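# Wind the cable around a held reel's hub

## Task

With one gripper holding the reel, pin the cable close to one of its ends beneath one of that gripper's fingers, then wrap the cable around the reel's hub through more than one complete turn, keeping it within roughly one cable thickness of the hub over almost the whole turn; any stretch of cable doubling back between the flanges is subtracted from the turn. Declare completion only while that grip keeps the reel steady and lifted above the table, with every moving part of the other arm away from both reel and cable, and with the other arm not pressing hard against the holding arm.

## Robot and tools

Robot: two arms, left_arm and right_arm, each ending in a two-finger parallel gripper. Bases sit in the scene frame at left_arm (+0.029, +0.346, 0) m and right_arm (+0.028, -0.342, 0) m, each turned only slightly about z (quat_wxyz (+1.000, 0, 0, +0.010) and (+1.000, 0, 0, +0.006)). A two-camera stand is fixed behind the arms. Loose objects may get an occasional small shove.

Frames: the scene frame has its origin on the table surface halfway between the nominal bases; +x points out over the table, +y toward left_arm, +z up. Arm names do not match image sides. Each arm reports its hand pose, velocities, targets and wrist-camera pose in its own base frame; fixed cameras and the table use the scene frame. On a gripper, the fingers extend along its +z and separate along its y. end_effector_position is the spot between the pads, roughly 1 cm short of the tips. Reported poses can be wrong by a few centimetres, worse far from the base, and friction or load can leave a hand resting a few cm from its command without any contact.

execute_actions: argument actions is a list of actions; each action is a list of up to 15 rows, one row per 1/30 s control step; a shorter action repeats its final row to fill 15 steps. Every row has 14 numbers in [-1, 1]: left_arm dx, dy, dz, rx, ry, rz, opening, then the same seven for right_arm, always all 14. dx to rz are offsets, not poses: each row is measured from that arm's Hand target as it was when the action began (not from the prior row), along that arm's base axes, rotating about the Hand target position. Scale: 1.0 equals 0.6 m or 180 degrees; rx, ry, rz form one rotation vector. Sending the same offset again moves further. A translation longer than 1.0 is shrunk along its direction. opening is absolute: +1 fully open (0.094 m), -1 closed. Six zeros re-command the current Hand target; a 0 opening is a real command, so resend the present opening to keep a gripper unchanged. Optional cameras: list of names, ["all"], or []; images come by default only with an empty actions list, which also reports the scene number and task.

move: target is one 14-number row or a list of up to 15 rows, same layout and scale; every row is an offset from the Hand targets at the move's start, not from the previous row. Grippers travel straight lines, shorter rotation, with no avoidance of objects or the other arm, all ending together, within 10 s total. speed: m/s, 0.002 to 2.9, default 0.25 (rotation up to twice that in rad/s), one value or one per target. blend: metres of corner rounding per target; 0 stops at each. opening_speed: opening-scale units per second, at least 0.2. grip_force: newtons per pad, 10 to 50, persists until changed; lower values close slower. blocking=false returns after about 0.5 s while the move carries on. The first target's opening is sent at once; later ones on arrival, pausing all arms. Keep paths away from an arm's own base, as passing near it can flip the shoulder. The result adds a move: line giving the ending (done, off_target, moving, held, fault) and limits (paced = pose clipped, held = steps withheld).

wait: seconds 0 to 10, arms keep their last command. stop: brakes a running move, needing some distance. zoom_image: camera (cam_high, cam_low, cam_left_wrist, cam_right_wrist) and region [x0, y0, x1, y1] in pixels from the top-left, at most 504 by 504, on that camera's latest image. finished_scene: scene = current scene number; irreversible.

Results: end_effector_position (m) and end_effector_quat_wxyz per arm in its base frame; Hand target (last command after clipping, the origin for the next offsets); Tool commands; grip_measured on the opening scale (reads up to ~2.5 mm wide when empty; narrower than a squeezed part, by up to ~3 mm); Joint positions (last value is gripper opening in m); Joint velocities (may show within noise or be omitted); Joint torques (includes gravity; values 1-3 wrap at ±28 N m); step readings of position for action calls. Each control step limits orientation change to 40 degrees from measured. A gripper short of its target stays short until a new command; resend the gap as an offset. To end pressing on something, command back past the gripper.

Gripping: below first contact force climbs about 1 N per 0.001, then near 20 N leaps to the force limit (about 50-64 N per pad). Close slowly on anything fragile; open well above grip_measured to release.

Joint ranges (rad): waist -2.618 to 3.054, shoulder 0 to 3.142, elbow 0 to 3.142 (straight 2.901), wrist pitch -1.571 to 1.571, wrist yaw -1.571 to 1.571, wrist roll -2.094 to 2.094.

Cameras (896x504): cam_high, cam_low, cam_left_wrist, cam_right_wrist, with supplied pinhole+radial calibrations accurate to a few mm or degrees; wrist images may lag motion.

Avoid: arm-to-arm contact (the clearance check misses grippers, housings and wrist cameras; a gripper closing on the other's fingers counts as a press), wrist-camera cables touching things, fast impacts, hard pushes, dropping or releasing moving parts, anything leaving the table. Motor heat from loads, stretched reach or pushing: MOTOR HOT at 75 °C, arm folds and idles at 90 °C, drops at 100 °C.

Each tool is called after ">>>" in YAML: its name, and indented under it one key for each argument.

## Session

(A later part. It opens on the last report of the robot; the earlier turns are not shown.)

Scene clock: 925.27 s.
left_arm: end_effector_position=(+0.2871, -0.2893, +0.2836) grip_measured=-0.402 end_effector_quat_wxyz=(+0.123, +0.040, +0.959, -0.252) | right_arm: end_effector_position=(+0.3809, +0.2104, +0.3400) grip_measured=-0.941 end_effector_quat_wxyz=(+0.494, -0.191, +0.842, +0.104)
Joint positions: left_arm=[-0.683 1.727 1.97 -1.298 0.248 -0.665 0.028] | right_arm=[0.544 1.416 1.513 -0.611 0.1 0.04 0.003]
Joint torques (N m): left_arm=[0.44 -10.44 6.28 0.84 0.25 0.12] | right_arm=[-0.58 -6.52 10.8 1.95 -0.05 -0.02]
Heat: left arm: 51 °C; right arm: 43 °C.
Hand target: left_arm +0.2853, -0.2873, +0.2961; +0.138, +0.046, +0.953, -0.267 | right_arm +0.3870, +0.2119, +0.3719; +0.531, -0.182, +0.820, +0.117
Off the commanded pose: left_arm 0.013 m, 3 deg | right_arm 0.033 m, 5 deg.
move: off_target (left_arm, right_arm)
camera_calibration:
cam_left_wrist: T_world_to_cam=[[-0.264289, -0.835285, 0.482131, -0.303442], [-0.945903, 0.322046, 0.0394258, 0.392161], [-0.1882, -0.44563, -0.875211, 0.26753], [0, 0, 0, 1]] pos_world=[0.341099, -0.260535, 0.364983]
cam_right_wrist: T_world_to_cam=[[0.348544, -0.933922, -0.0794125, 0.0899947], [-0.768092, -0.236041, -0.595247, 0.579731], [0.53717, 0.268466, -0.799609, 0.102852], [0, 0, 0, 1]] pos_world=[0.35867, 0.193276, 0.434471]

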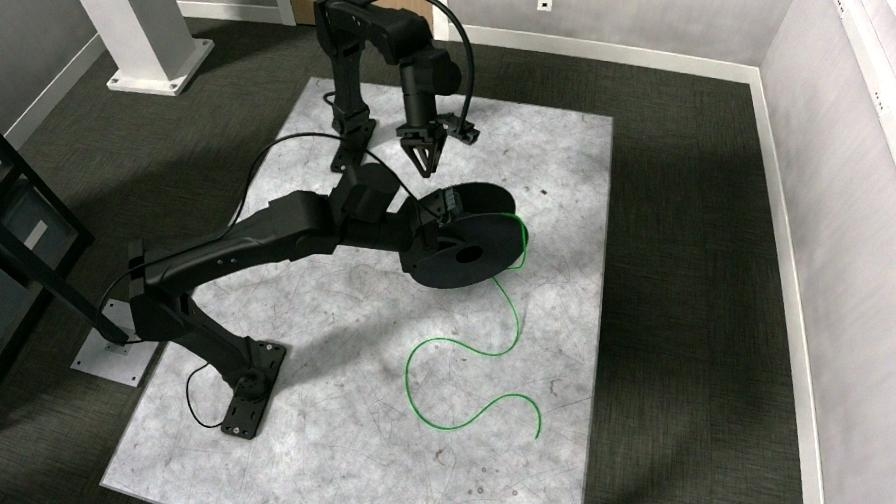

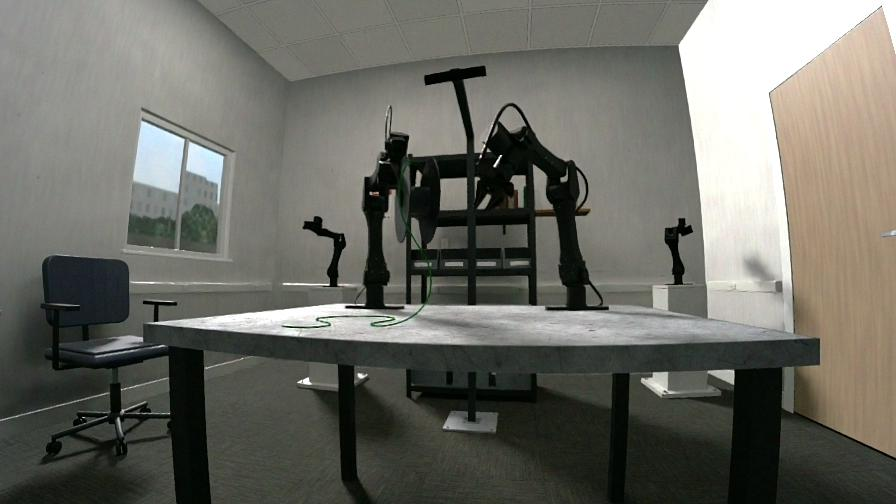

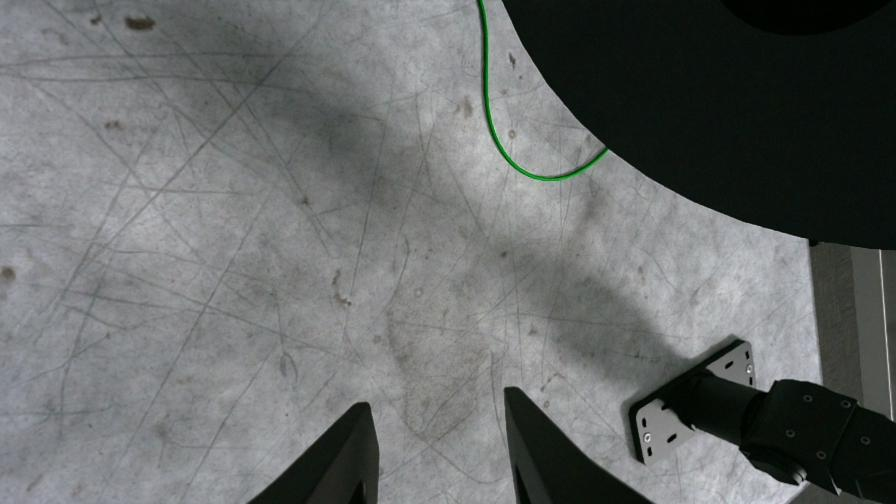

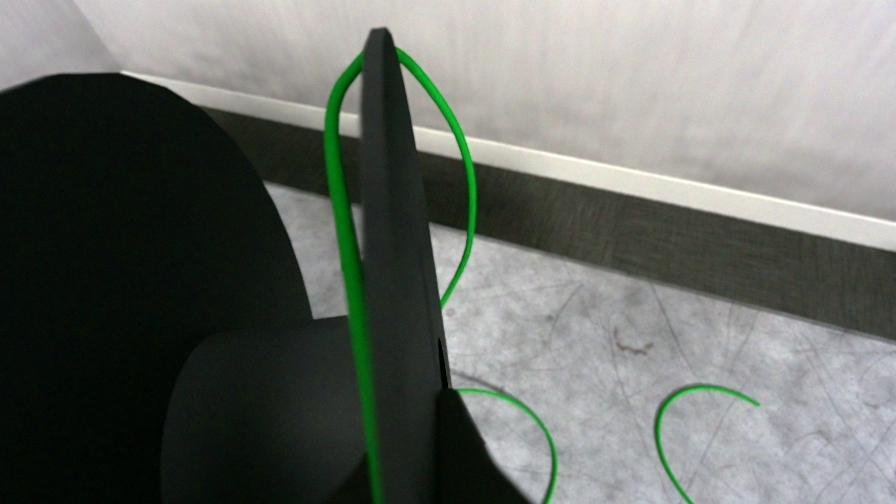

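>>> execute_actions:
  actions: []

>>> zoom_image:
  camera: "cam_low"
  region: [330, 120, 570, 360]

>>> zoom_image:
  camera: "cam_high"
  region: [340, 160, 600, 440]

Scene clock: 967.37 s.
left_arm: end_effector_position=(+0.2870, -0.2893, +0.2836) grip_measured=-0.402 end_effector_quat_wxyz=(+0.123, +0.040, +0.959, -0.252) | right_arm: end_effector_position=(+0.3809, +0.2104, +0.3400) grip_measured=-0.941 end_effector_quat_wxyz=(+0.494, -0.191, +0.842, +0.104)
Joint positions: left_arm=[-0.683 1.727 1.97 -1.298 0.249 -0.665 0.028] | right_arm=[0.544 1.416 1.513 -0.611 0.1 0.04 0.003]
Joint velocities: within noise
Joint torques (N m): left_arm=[0.51 -10.41 6.32 0.84 0.24 0.1] | right_arm=[-0.57 -6.5 10.8 1.94 -0.06 -0.03]
Heat: left arm: 45 °C; right arm: 48 °C.
Hand target: left_arm +0.2853, -0.2873, +0.2962; +0.138, +0.046, +0.953, -0.267 | right_arm +0.3871, +0.2119, +0.3720; +0.531, -0.182, +0.820, +0.117
Tool commands: left_gripper/opening=-0.4 right_gripper/opening=-1.0
Off the commanded pose: left_arm 0.013 m, 3 deg | right_arm 0.033 m, 5 deg.
camera_calibration:
cam_left_wrist: T_world_to_cam=[[-0.26468, -0.835069, 0.482291, -0.303337], [-0.945735, 0.322535, 0.0394406, 0.392133], [-0.188492, -0.445681, -0.875123, 0.267564], [0, 0, 0, 1]] pos_world=[0.341001, -0.260536, 0.364982]
cam_right_wrist: T_world_to_cam=[[0.348544, -0.933922, -0.0794125, 0.0899947], [-0.768092, -0.236041, -0.595247, 0.579731], [0.53717, 0.268466, -0.799609, 0.102852], [0, 0, 0, 1]] pos_world=[0.35867, 0.193276, 0.434471]

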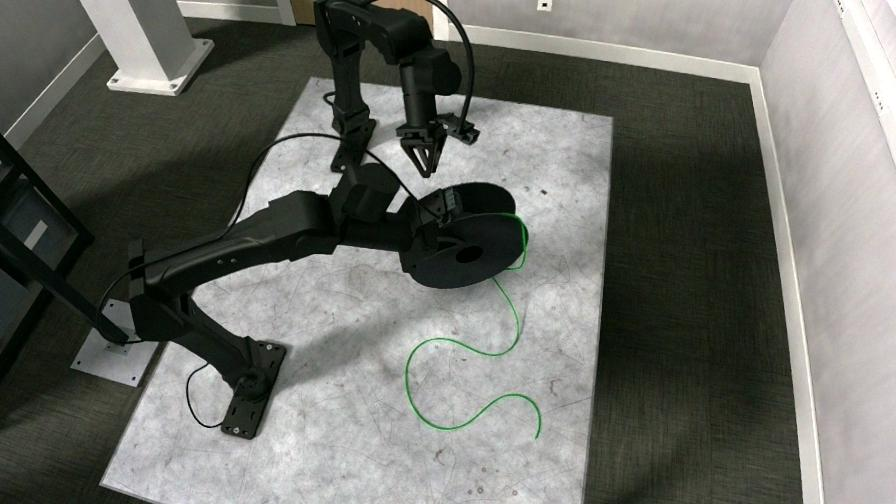

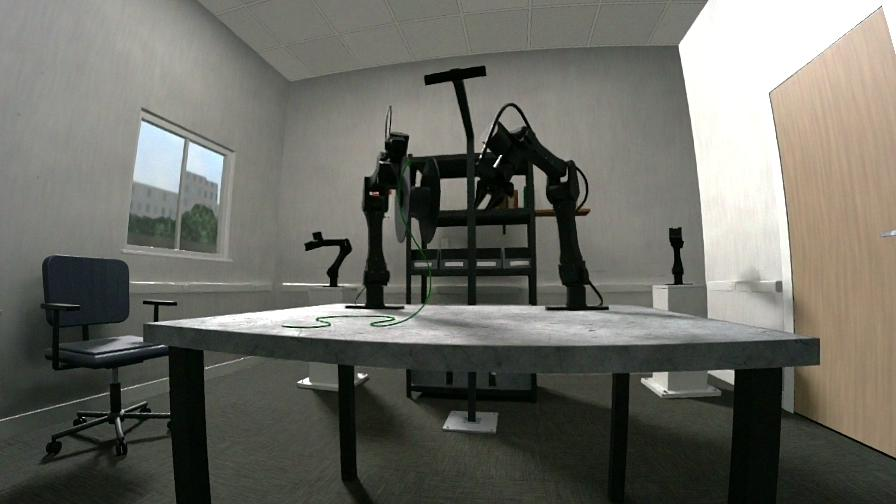

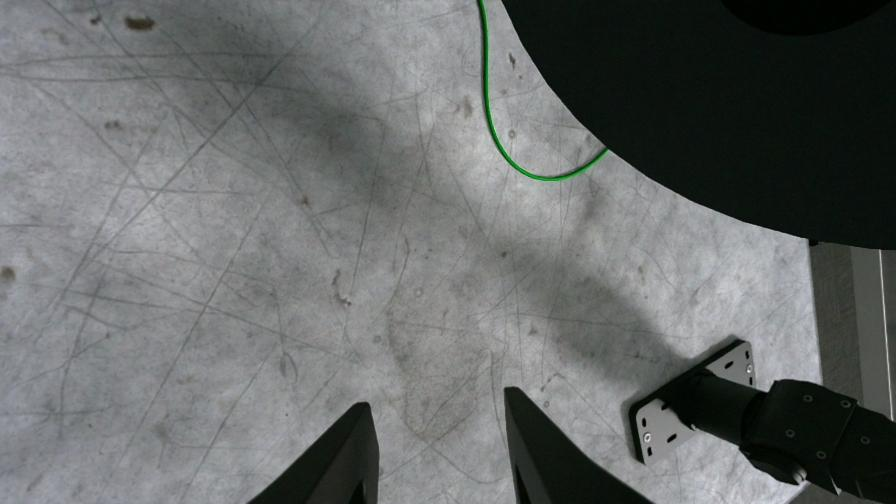

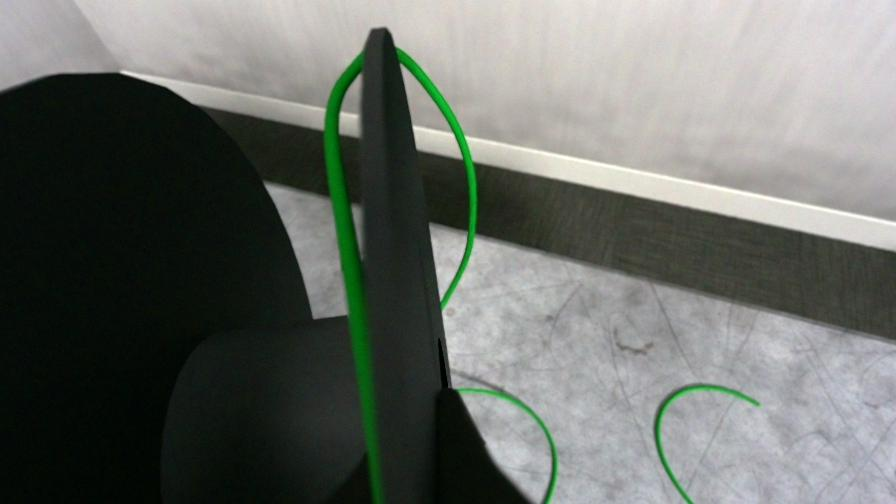

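Scaled by 2.100 from the camera's 896x504 image, which has a finer 1280x720 frame.

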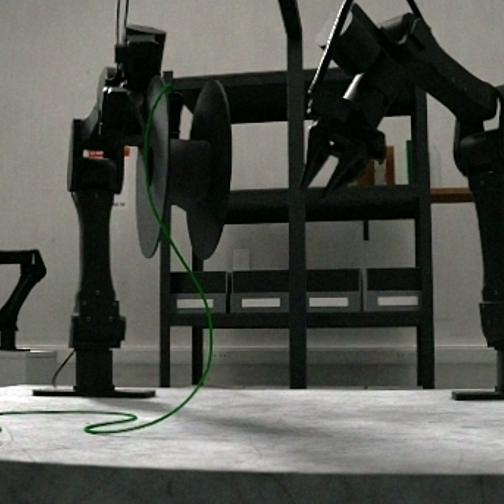

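Scaled by 1.800 from the camera's 896x504 image, which has a finer 1280x720 frame.

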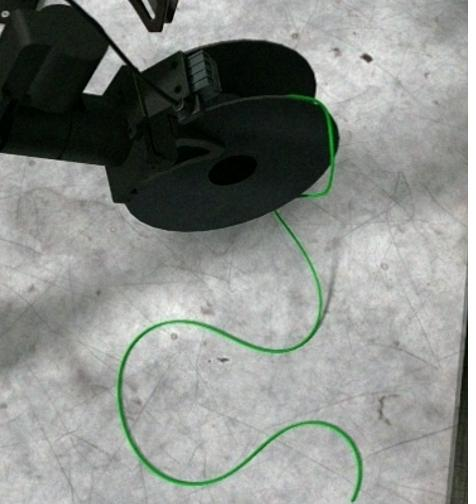

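>>> move:
  target: [0.273,0.054,-0.189,-0.0446,-0.3167,-0.1985,0.4,0,0,0,0,0,0,-1]
  cameras: ["all"]

>>> zoom_image:
  camera: "cam_low"
  region: [330, 120, 570, 360]

Scene clock: 1012.50 s.
left_arm: end_effector_position=(+0.4487, -0.2540, +0.1816) grip_measured=+0.398 end_effector_quat_wxyz=(+0.478, +0.426, +0.707, -0.300) | right_arm: end_effector_position=(+0.3809, +0.2104, +0.3399) grip_measured=-0.941 end_effector_quat_wxyz=(+0.494, -0.191, +0.842, +0.104)
Joint positions: left_arm=[-0.274 1.843 1.236 0.083 0.757 0.359 0.066] | right_arm=[0.544 1.416 1.513 -0.612 0.1 0.04 0.003]
Joint torques (N m): left_arm=[0.39 -9.05 7.16 1.35 0.42 0.16] | right_arm=[-0.57 -6.53 10.77 1.95 -0.04 -0.03]
Heat: left arm: 44 °C; right arm: 49 °C.
Hand target: left_arm +0.4490, -0.2548, +0.1826; +0.486, +0.435, +0.695, -0.303 | right_arm +0.3871, +0.2119, +0.3720; +0.531, -0.182, +0.820, +0.117
Off the commanded pose: left_arm 0.001 m, 2 deg | right_arm 0.033 m, 5 deg.
move: off_target (right_arm)
camera_calibration:
cam_left_wrist: T_world_to_cam=[[-0.925423, -0.371466, -0.0748714, 0.333629], [-0.214592, 0.676584, -0.704403, 0.434728], [0.312319, -0.635804, -0.70584, -0.0792906], [0, 0, 0, 1]] pos_world=[0.426801, -0.220612, 0.275237]
cam_right_wrist: T_world_to_cam=[[0.348541, -0.933924, -0.0794088, 0.0899944], [-0.768292, -0.236141, -0.594949, 0.579692], [0.536885, 0.268374, -0.799831, 0.103069], [0, 0, 0, 1]] pos_world=[0.35867, 0.193276, 0.434471]

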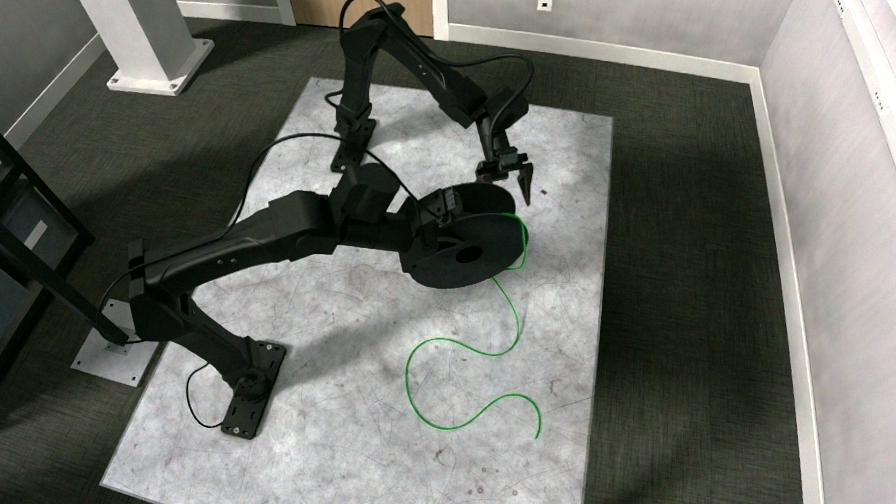

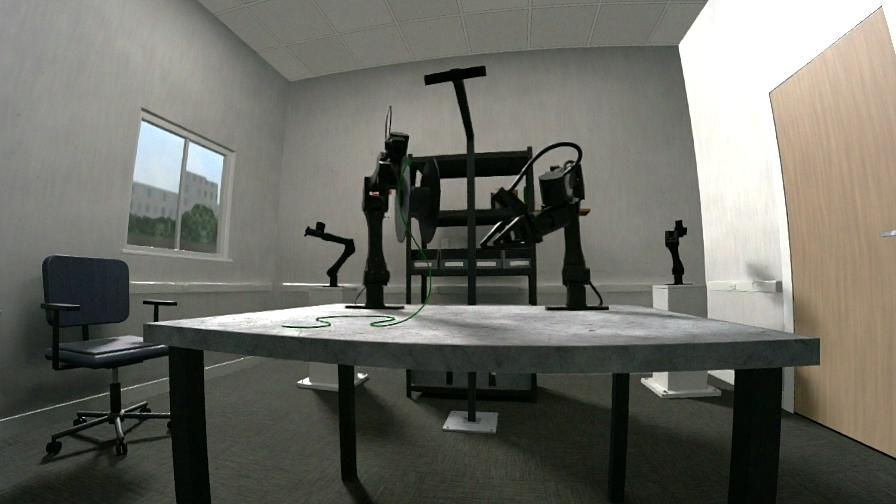

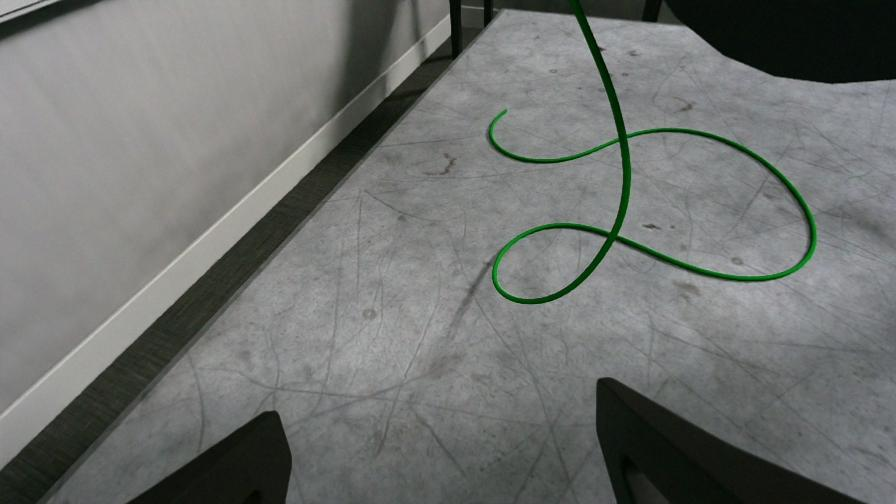

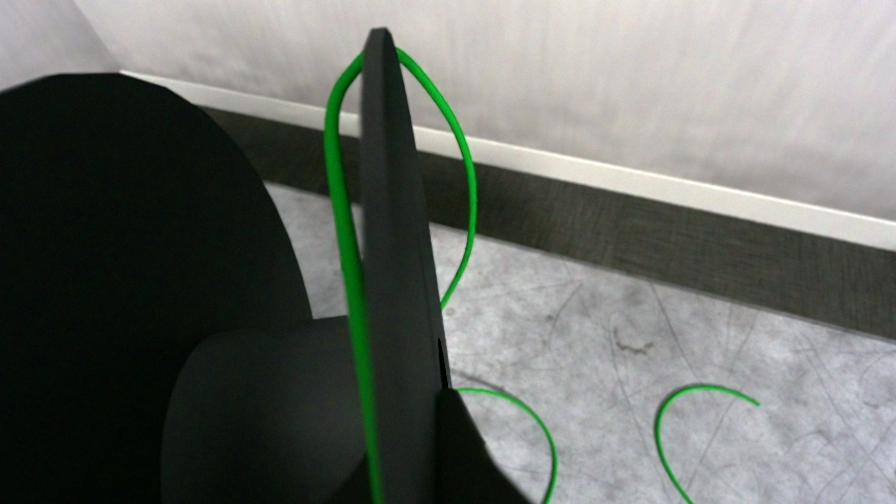

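Scaled by 2.100 from the camera's 896x504 image, which has a finer 1280x720 frame.

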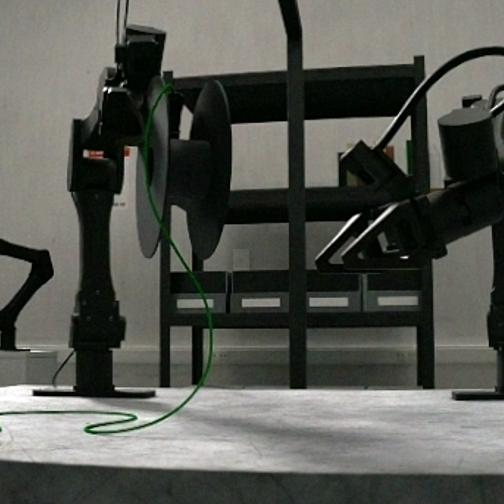

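>>> move:
  target:
    - [-0.053,-0.10,-0.131,0,0,0,0.4,0,0,0,0,0,0,-1]
    - [-0.002,-0.205,-0.173,0,0,0,0.4,0,0,0,0,0,0,-1]
  speed: 0.15
  cameras: ["all"]

>>> zoom_image:
  camera: "cam_low"
  region: [330, 120, 570, 360]

Scene clock: 1044.87 s.
left_arm: end_effector_position=(+0.4401, -0.3723, +0.0702) grip_measured=+0.398 end_effector_quat_wxyz=(+0.470, +0.436, +0.705, -0.304) | right_arm: end_effector_position=(+0.3809, +0.2104, +0.3399) grip_measured=-0.941 end_effector_quat_wxyz=(+0.494, -0.191, +0.842, +0.104)
Joint positions: left_arm=[-0.543 2.198 1.249 0.498 0.537 0.223 0.066] | right_arm=[0.544 1.416 1.513 -0.612 0.1 0.04 0.003]
Joint torques (N m): left_arm=[-0.24 -10.62 9.26 1.43 0.11 -0.04] | right_arm=[-0.58 -6.54 10.77 1.95 -0.04 -0.02]
Heat: left arm: 43 °C; right arm: 50 °C.
Hand target: left_arm +0.4479, -0.3777, +0.0789; +0.486, +0.434, +0.695, -0.303 | right_arm +0.3871, +0.2119, +0.3720; +0.531, -0.182, +0.820, +0.117
Off the commanded pose: left_arm 0.013 m, 2 deg | right_arm 0.033 m, 5 deg.
move: off_target (left_arm, right_arm)
camera_calibration:
cam_left_wrist: T_world_to_cam=[[-0.934322, -0.348836, -0.0731775, 0.285564], [-0.202402, 0.688255, -0.696662, 0.432818], [0.293386, -0.636096, -0.713657, -0.221653], [0, 0, 0, 1]] pos_world=[0.419442, -0.339266, 0.16424]
cam_right_wrist: T_world_to_cam=[[0.348541, -0.933924, -0.0794088, 0.0899944], [-0.768292, -0.236141, -0.594949, 0.579692], [0.536885, 0.268374, -0.799831, 0.103069], [0, 0, 0, 1]] pos_world=[0.35867, 0.193276, 0.434471]

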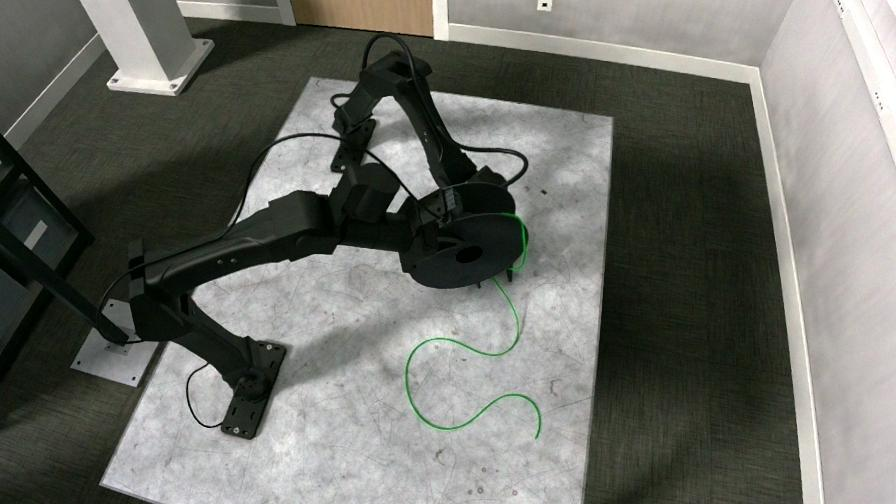

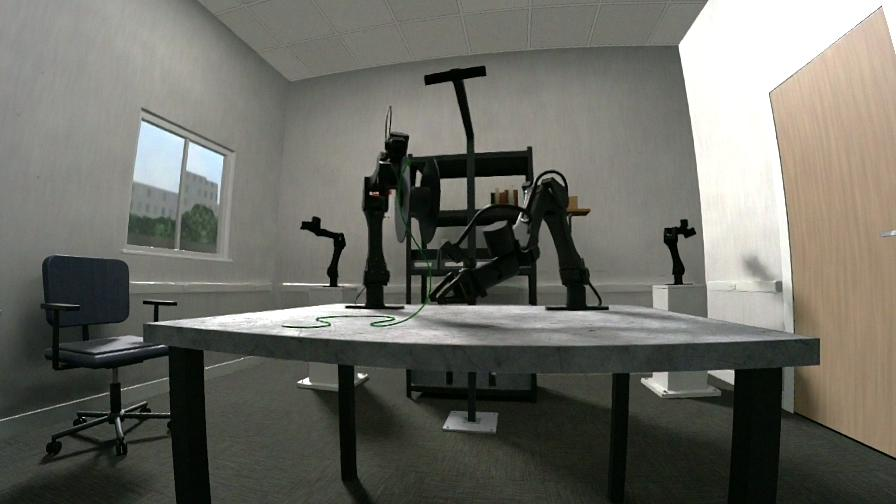

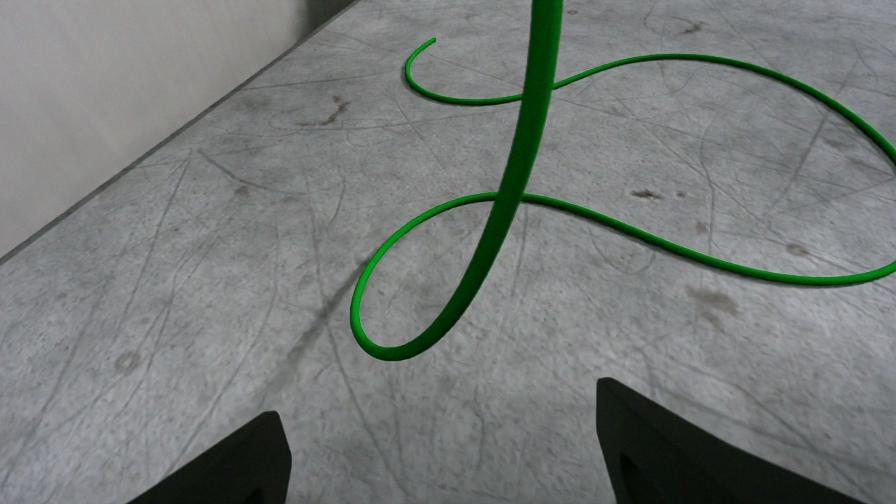

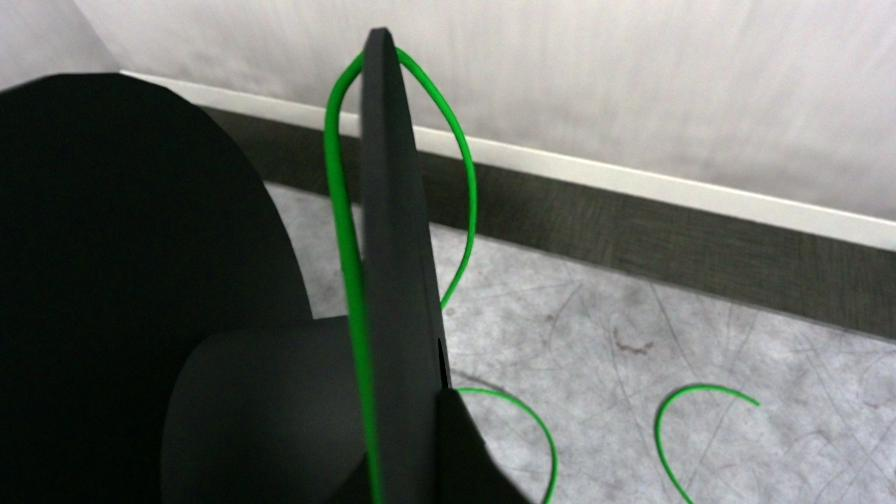

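Scaled by 2.100 from the camera's 896x504 image, which has a finer 1280x720 frame.

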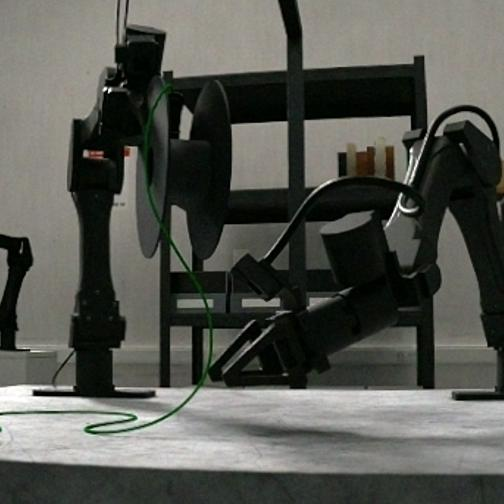

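>>> move:
  target: [0.027,-0.053,0,0,0,0,0.4,0,0,0,0,0,0,-1]
  speed: 0.15
  cameras: ["cam_left_wrist","cam_low"]

>>> zoom_image:
  camera: "cam_low"
  region: [330, 120, 570, 360]

Scene clock: 1055.50 s.
left_arm: end_effector_position=(+0.4587, -0.4050, +0.0746) grip_measured=+0.398 end_effector_quat_wxyz=(+0.478, +0.436, +0.699, -0.303) | right_arm: end_effector_position=(+0.3809, +0.2104, +0.3399) grip_measured=-0.941 end_effector_quat_wxyz=(+0.494, -0.191, +0.842, +0.104)
Joint positions: left_arm=[-0.583 2.29 1.417 0.452 0.5 0.205 0.066] | right_arm=[0.544 1.416 1.513 -0.612 0.1 0.04 0.003]
Joint torques (N m): left_arm=[-0.25 -11.49 9.72 1.24 0.06 -0.03] | right_arm=[-0.61 -6.52 10.8 1.94 -0.05 -0.03]
Heat: left arm: 43 °C; right arm: 50 °C.
Hand target: left_arm +0.4640, -0.4097, +0.0789; +0.486, +0.435, +0.695, -0.303 | right_arm +0.3871, +0.2119, +0.3720; +0.531, -0.182, +0.820, +0.117
Off the commanded pose: left_arm 0.008 m, 1 deg | right_arm 0.033 m, 5 deg.
move: off_target (right_arm)
camera_calibration:
cam_left_wrist: T_world_to_cam=[[-0.932827, -0.349722, -0.0867612, 0.2918], [-0.189748, 0.681473, -0.706817, 0.454354], [0.306315, -0.642875, -0.702056, -0.254266], [0, 0, 0, 1]] pos_world=[0.436297, -0.371042, 0.167953]
Images, in order (width x height): cam_low 896x504, cam_left_wrist 896x504.

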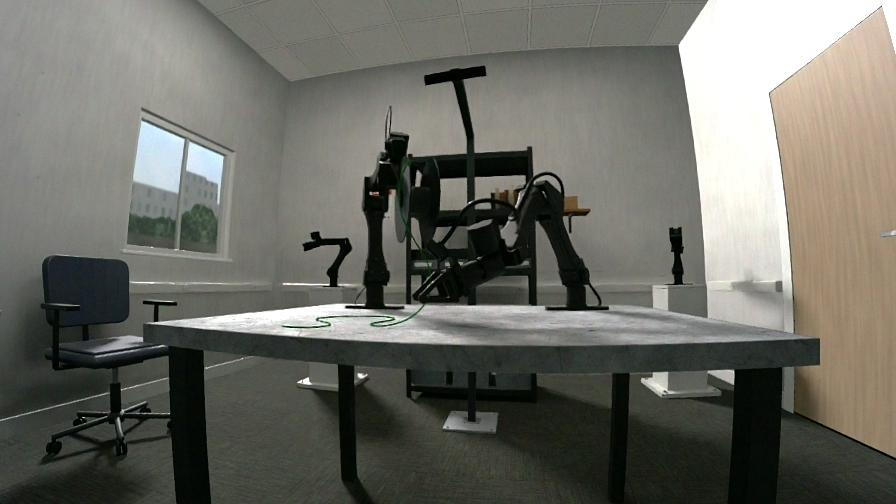

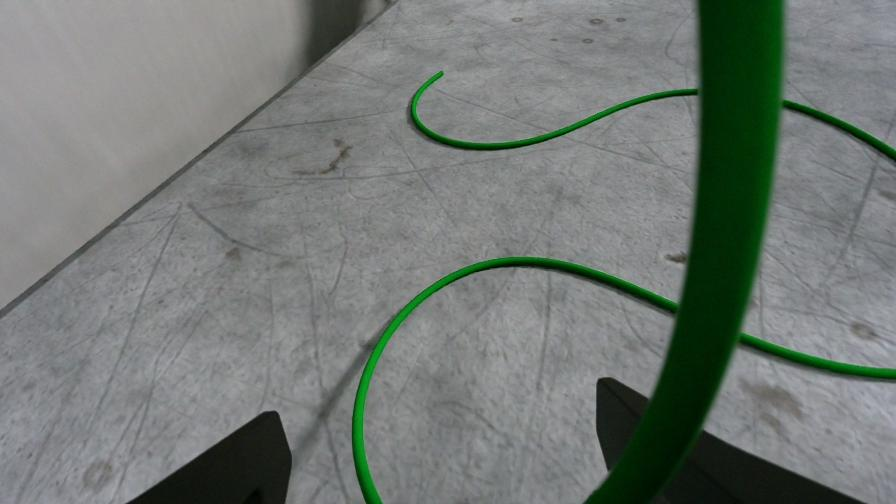

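Scaled by 2.100 from the camera's 896x504 image, which has a finer 1280x720 frame.

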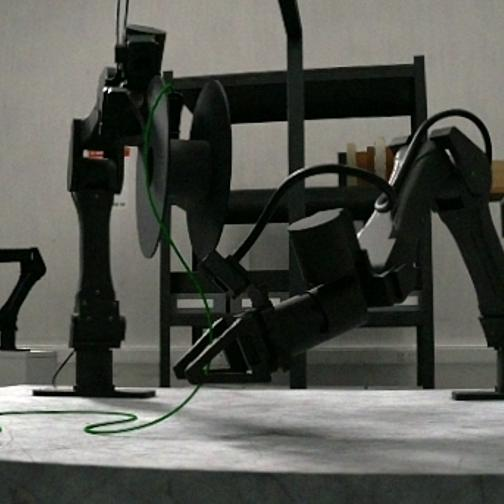

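>>> move:
  target: [-0.022,0.028,0,0,0,0,0.4,0,0,0,0,0,0,-1]
  speed: 0.15
  cameras: ["cam_left_wrist","cam_low"]

>>> zoom_image:
  camera: "cam_low"
  region: [330, 120, 570, 360]

Scene clock: 1065.77 s.
left_arm: end_effector_position=(+0.4439, -0.3941, +0.0465) grip_measured=+0.398 end_effector_quat_wxyz=(+0.454, +0.436, +0.716, -0.302) | right_arm: end_effector_position=(+0.3808, +0.2104, +0.3398) grip_measured=-0.941 end_effector_quat_wxyz=(+0.494, -0.191, +0.842, +0.104)
Joint positions: left_arm=[-0.582 2.29 1.337 0.471 0.5 0.205 0.066] | right_arm=[0.544 1.416 1.513 -0.612 0.1 0.04 0.003]
Joint torques (N m): left_arm=[0.88 -16.31 6.43 1.48 0.23 0.04] | right_arm=[-0.57 -6.53 10.74 1.95 -0.05 -0.04]
Heat: left arm: 46 °C; right arm: 51 °C.
Hand target: left_arm +0.4509, -0.3927, +0.0788; +0.486, +0.434, +0.695, -0.303 | right_arm +0.3870, +0.2119, +0.3719; +0.531, -0.182, +0.820, +0.117
Off the commanded pose: left_arm 0.033 m, 4 deg | right_arm 0.033 m, 5 deg.
move: off_target (left_arm, right_arm)
camera_calibration:
cam_left_wrist: T_world_to_cam=[[-0.935657, -0.349145, -0.0514213, 0.27924], [-0.225722, 0.704066, -0.673306, 0.447566], [0.271285, -0.618377, -0.737573, -0.235618], [0, 0, 0, 1]] pos_world=[0.426218, -0.363321, 0.141922]
Images, in order (width x height): cam_low 896x504, cam_left_wrist 896x504.

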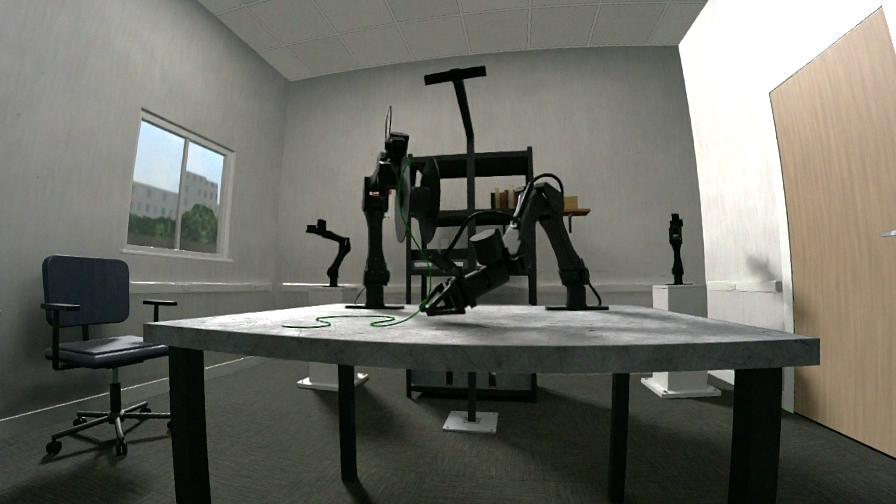

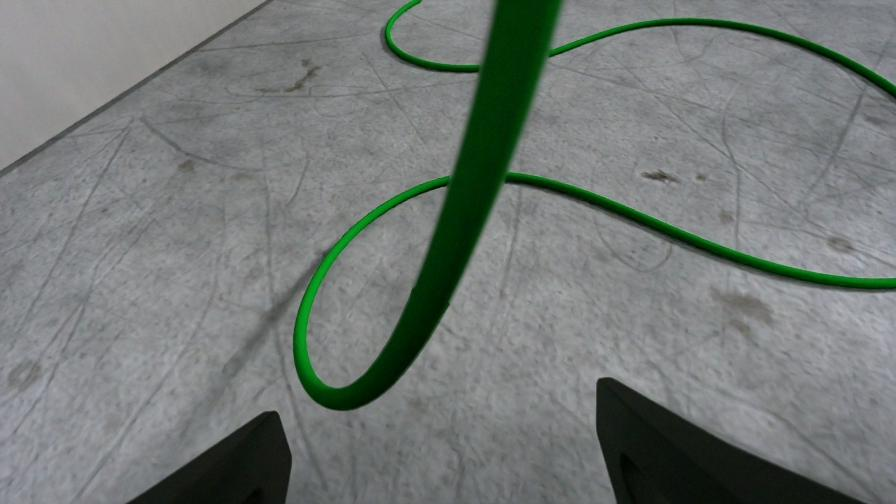

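Scaled by 2.100 from the camera's 896x504 image, which has a finer 1280x720 frame.

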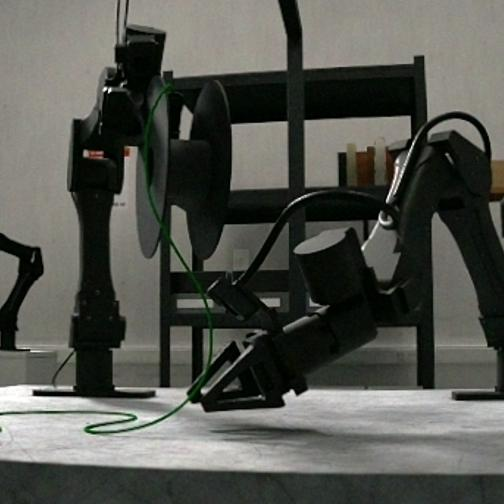

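>>> move:
  target:
    - [0.012,-0.024,0.0,0,0,0,0.4,0,0,0,0,0,0,-1]
    - [0.012,-0.024,0.0,0,0,0,-1,0,0,0,0,0,0,-1]
  speed: 0.15
  cameras: ["cam_left_wrist","cam_low"]

>>> zoom_image:
  camera: "cam_low"
  region: [330, 120, 570, 360]

Scene clock: 1074.30 s.
left_arm: end_effector_position=(+0.4539, -0.4001, +0.0637) grip_measured=-0.962 end_effector_quat_wxyz=(+0.471, +0.435, +0.706, -0.302) | right_arm: end_effector_position=(+0.3808, +0.2104, +0.3398) grip_measured=-0.941 end_effector_quat_wxyz=(+0.494, -0.191, +0.842, +0.104)
Joint positions: left_arm=[-0.582 2.29 1.382 0.469 0.497 0.203 0.002] | right_arm=[0.544 1.416 1.513 -0.612 0.1 0.04 0.003]
Joint torques (N m): left_arm=[-0.64 -13.01 9.28 1.23 0.07 -0.03] | right_arm=[-0.57 -6.53 10.8 1.94 -0.04 -0.02]
Heat: left arm: 49 °C; right arm: 51 °C.
Hand target: left_arm +0.4581, -0.4071, +0.0788; +0.486, +0.434, +0.695, -0.303 | right_arm +0.3870, +0.2119, +0.3719; +0.531, -0.182, +0.820, +0.117
Off the commanded pose: left_arm 0.017 m, 2 deg | right_arm 0.033 m, 5 deg.
move: off_target (left_arm, right_arm); target 2's new opening was sent with left_arm's hand 0.017 m and 2 deg from that target
camera_calibration:
cam_left_wrist: T_world_to_cam=[[-0.932376, -0.353521, -0.0754893, 0.285634], [-0.204297, 0.687597, -0.696759, 0.450863], [0.298225, -0.634219, -0.713322, -0.249482], [0, 0, 0, 1]] pos_world=[0.432831, -0.367261, 0.157744]
Images, in order (width x height): cam_low 896x504, cam_left_wrist 896x504.

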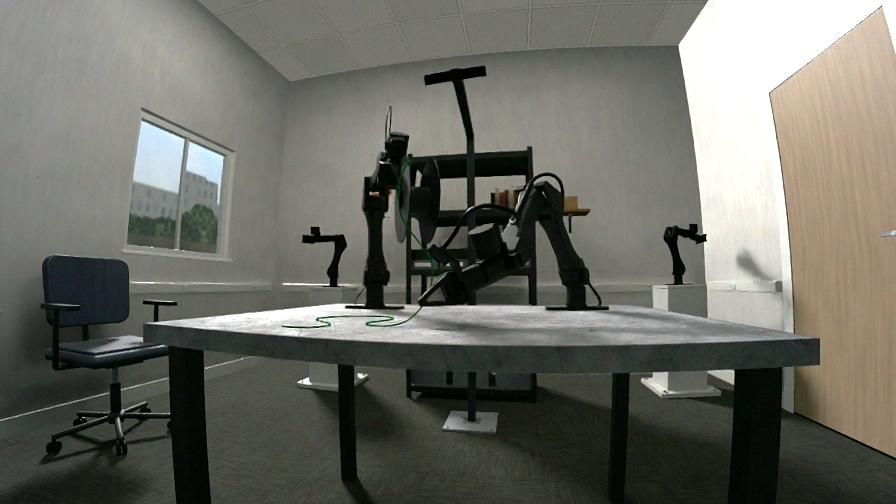

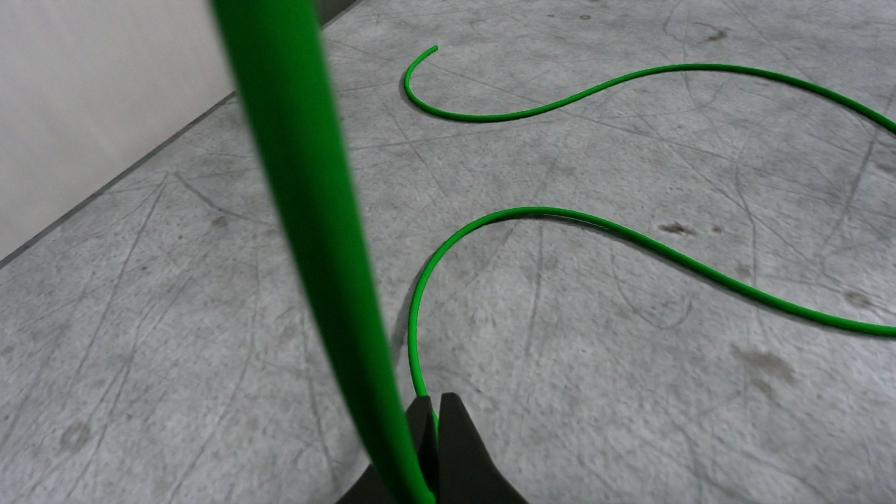

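Scaled by 2.100 from the camera's 896x504 image, which has a finer 1280x720 frame.

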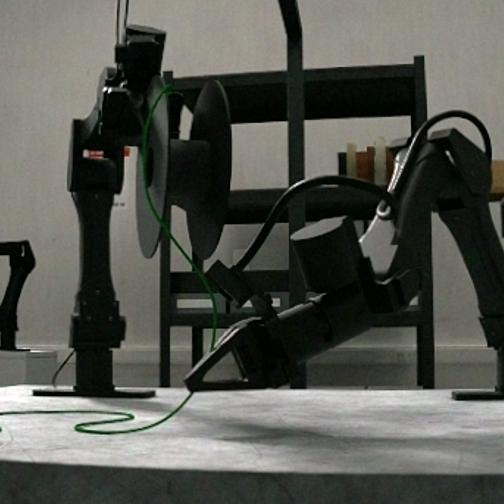

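>>> move:
  target:
    - [0.17,0.128,0.05,0,0,0,-1,0,0,0,0,0,0,-1]
    - [0.147,0.183,0.39,0,0,0,-1,0,0,0,0,0,0,-1]
  speed: 0.15
  blend: [0.03,0]
  cameras: ["all"]

>>> zoom_image:
  camera: "cam_low"
  region: [330, 120, 570, 360]

>>> zoom_image:
  camera: "cam_high"
  region: [380, 140, 620, 380]

Scene clock: 1113.70 s.
left_arm: end_effector_position=(+0.5457, -0.2985, +0.3038) grip_measured=-0.962 end_effector_quat_wxyz=(+0.477, +0.426, +0.707, -0.301) | right_arm: end_effector_position=(+0.3808, +0.2104, +0.3398) grip_measured=-0.941 end_effector_quat_wxyz=(+0.494, -0.191, +0.842, +0.104)
Joint positions: left_arm=[-0.308 2.297 2.412 -0.625 0.729 0.336 0.002] | right_arm=[0.544 1.416 1.513 -0.612 0.1 0.04 0.003]
Joint torques (N m): left_arm=[0.55 -12.59 10.51 1.07 0.45 0.16] | right_arm=[-0.57 -6.54 10.78 1.96 -0.05 -0.04]
Heat: left arm: 52 °C; right arm: 52 °C.
Hand target: left_arm +0.5463, -0.2973, +0.3130; +0.486, +0.434, +0.695, -0.303 | right_arm +0.3870, +0.2119, +0.3719; +0.531, -0.182, +0.820, +0.117
Off the commanded pose: left_arm 0.009 m, 2 deg | right_arm 0.033 m, 5 deg.
move: off_target (right_arm)
camera_calibration:
cam_left_wrist: T_world_to_cam=[[-0.925769, -0.371002, -0.0728678, 0.415657], [-0.215563, 0.676253, -0.704425, 0.572111], [0.31062, -0.636427, -0.706028, -0.0507969], [0, 0, 0, 1]] pos_world=[0.523906, -0.265011, 0.397433]
cam_right_wrist: T_world_to_cam=[[0.348488, -0.93395, -0.0793308, 0.0899768], [-0.768505, -0.236246, -0.594632, 0.579592], [0.536615, 0.268188, -0.800075, 0.103228], [0, 0, 0, 1]] pos_world=[0.35867, 0.193276, 0.434372]

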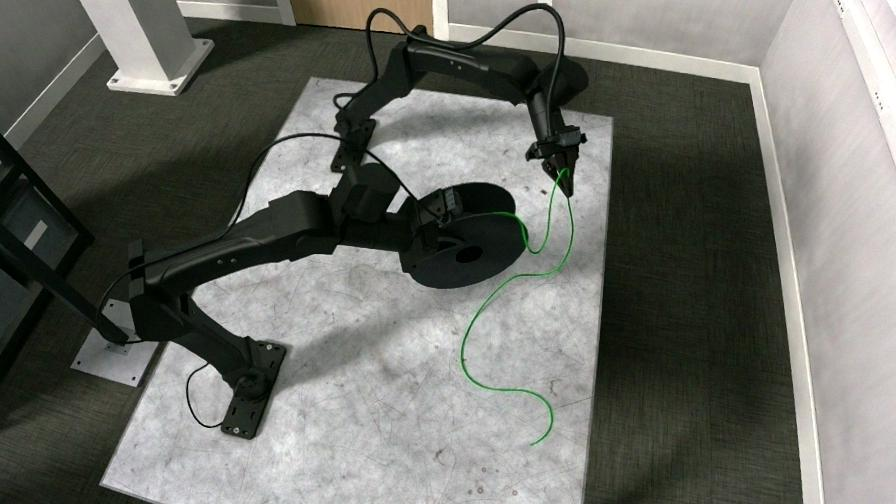

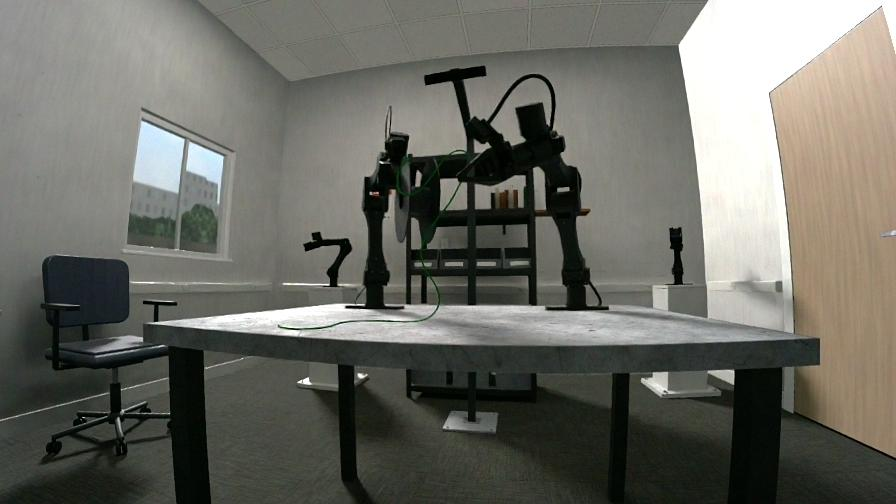

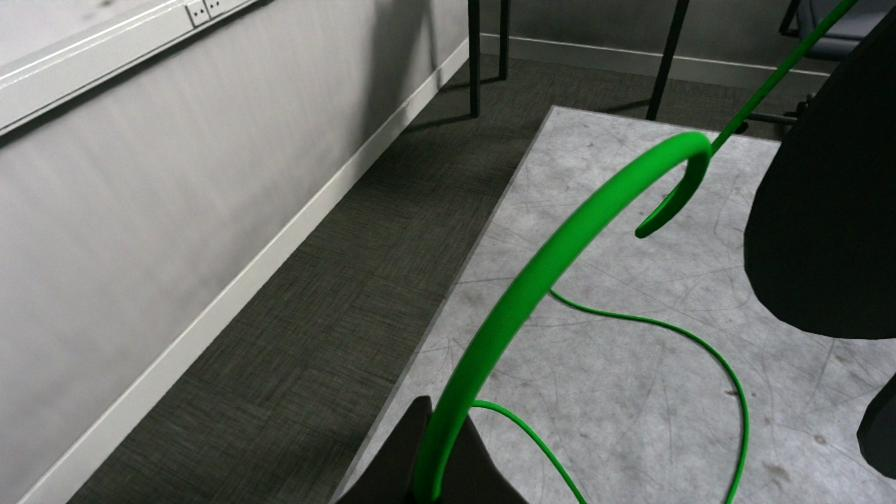

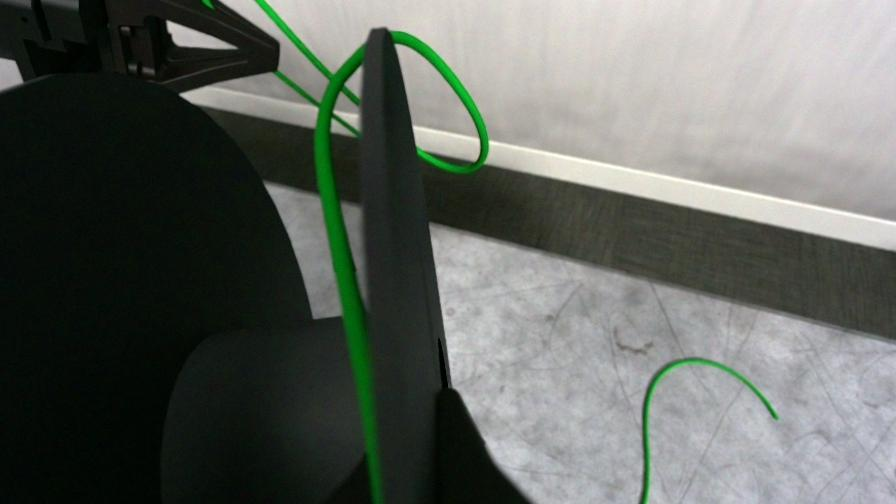

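Scaled by 2.100 from the camera's 896x504 image, which has a finer 1280x720 frame.

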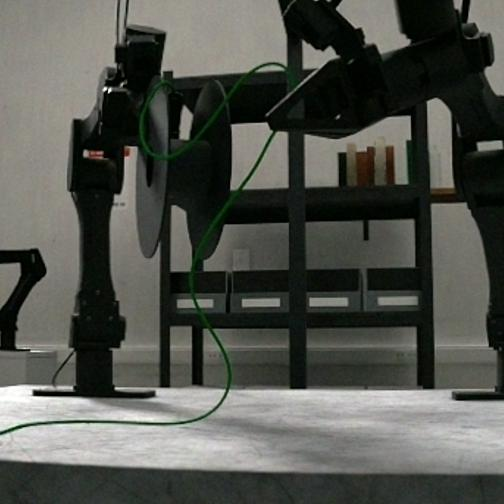

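Scaled by 2.100 from the camera's 896x504 image, which has a finer 1280x720 frame.

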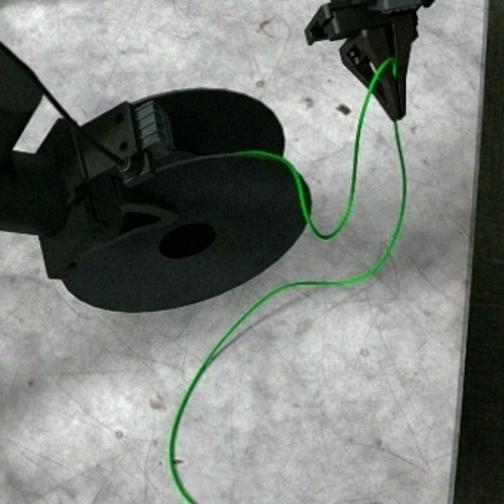

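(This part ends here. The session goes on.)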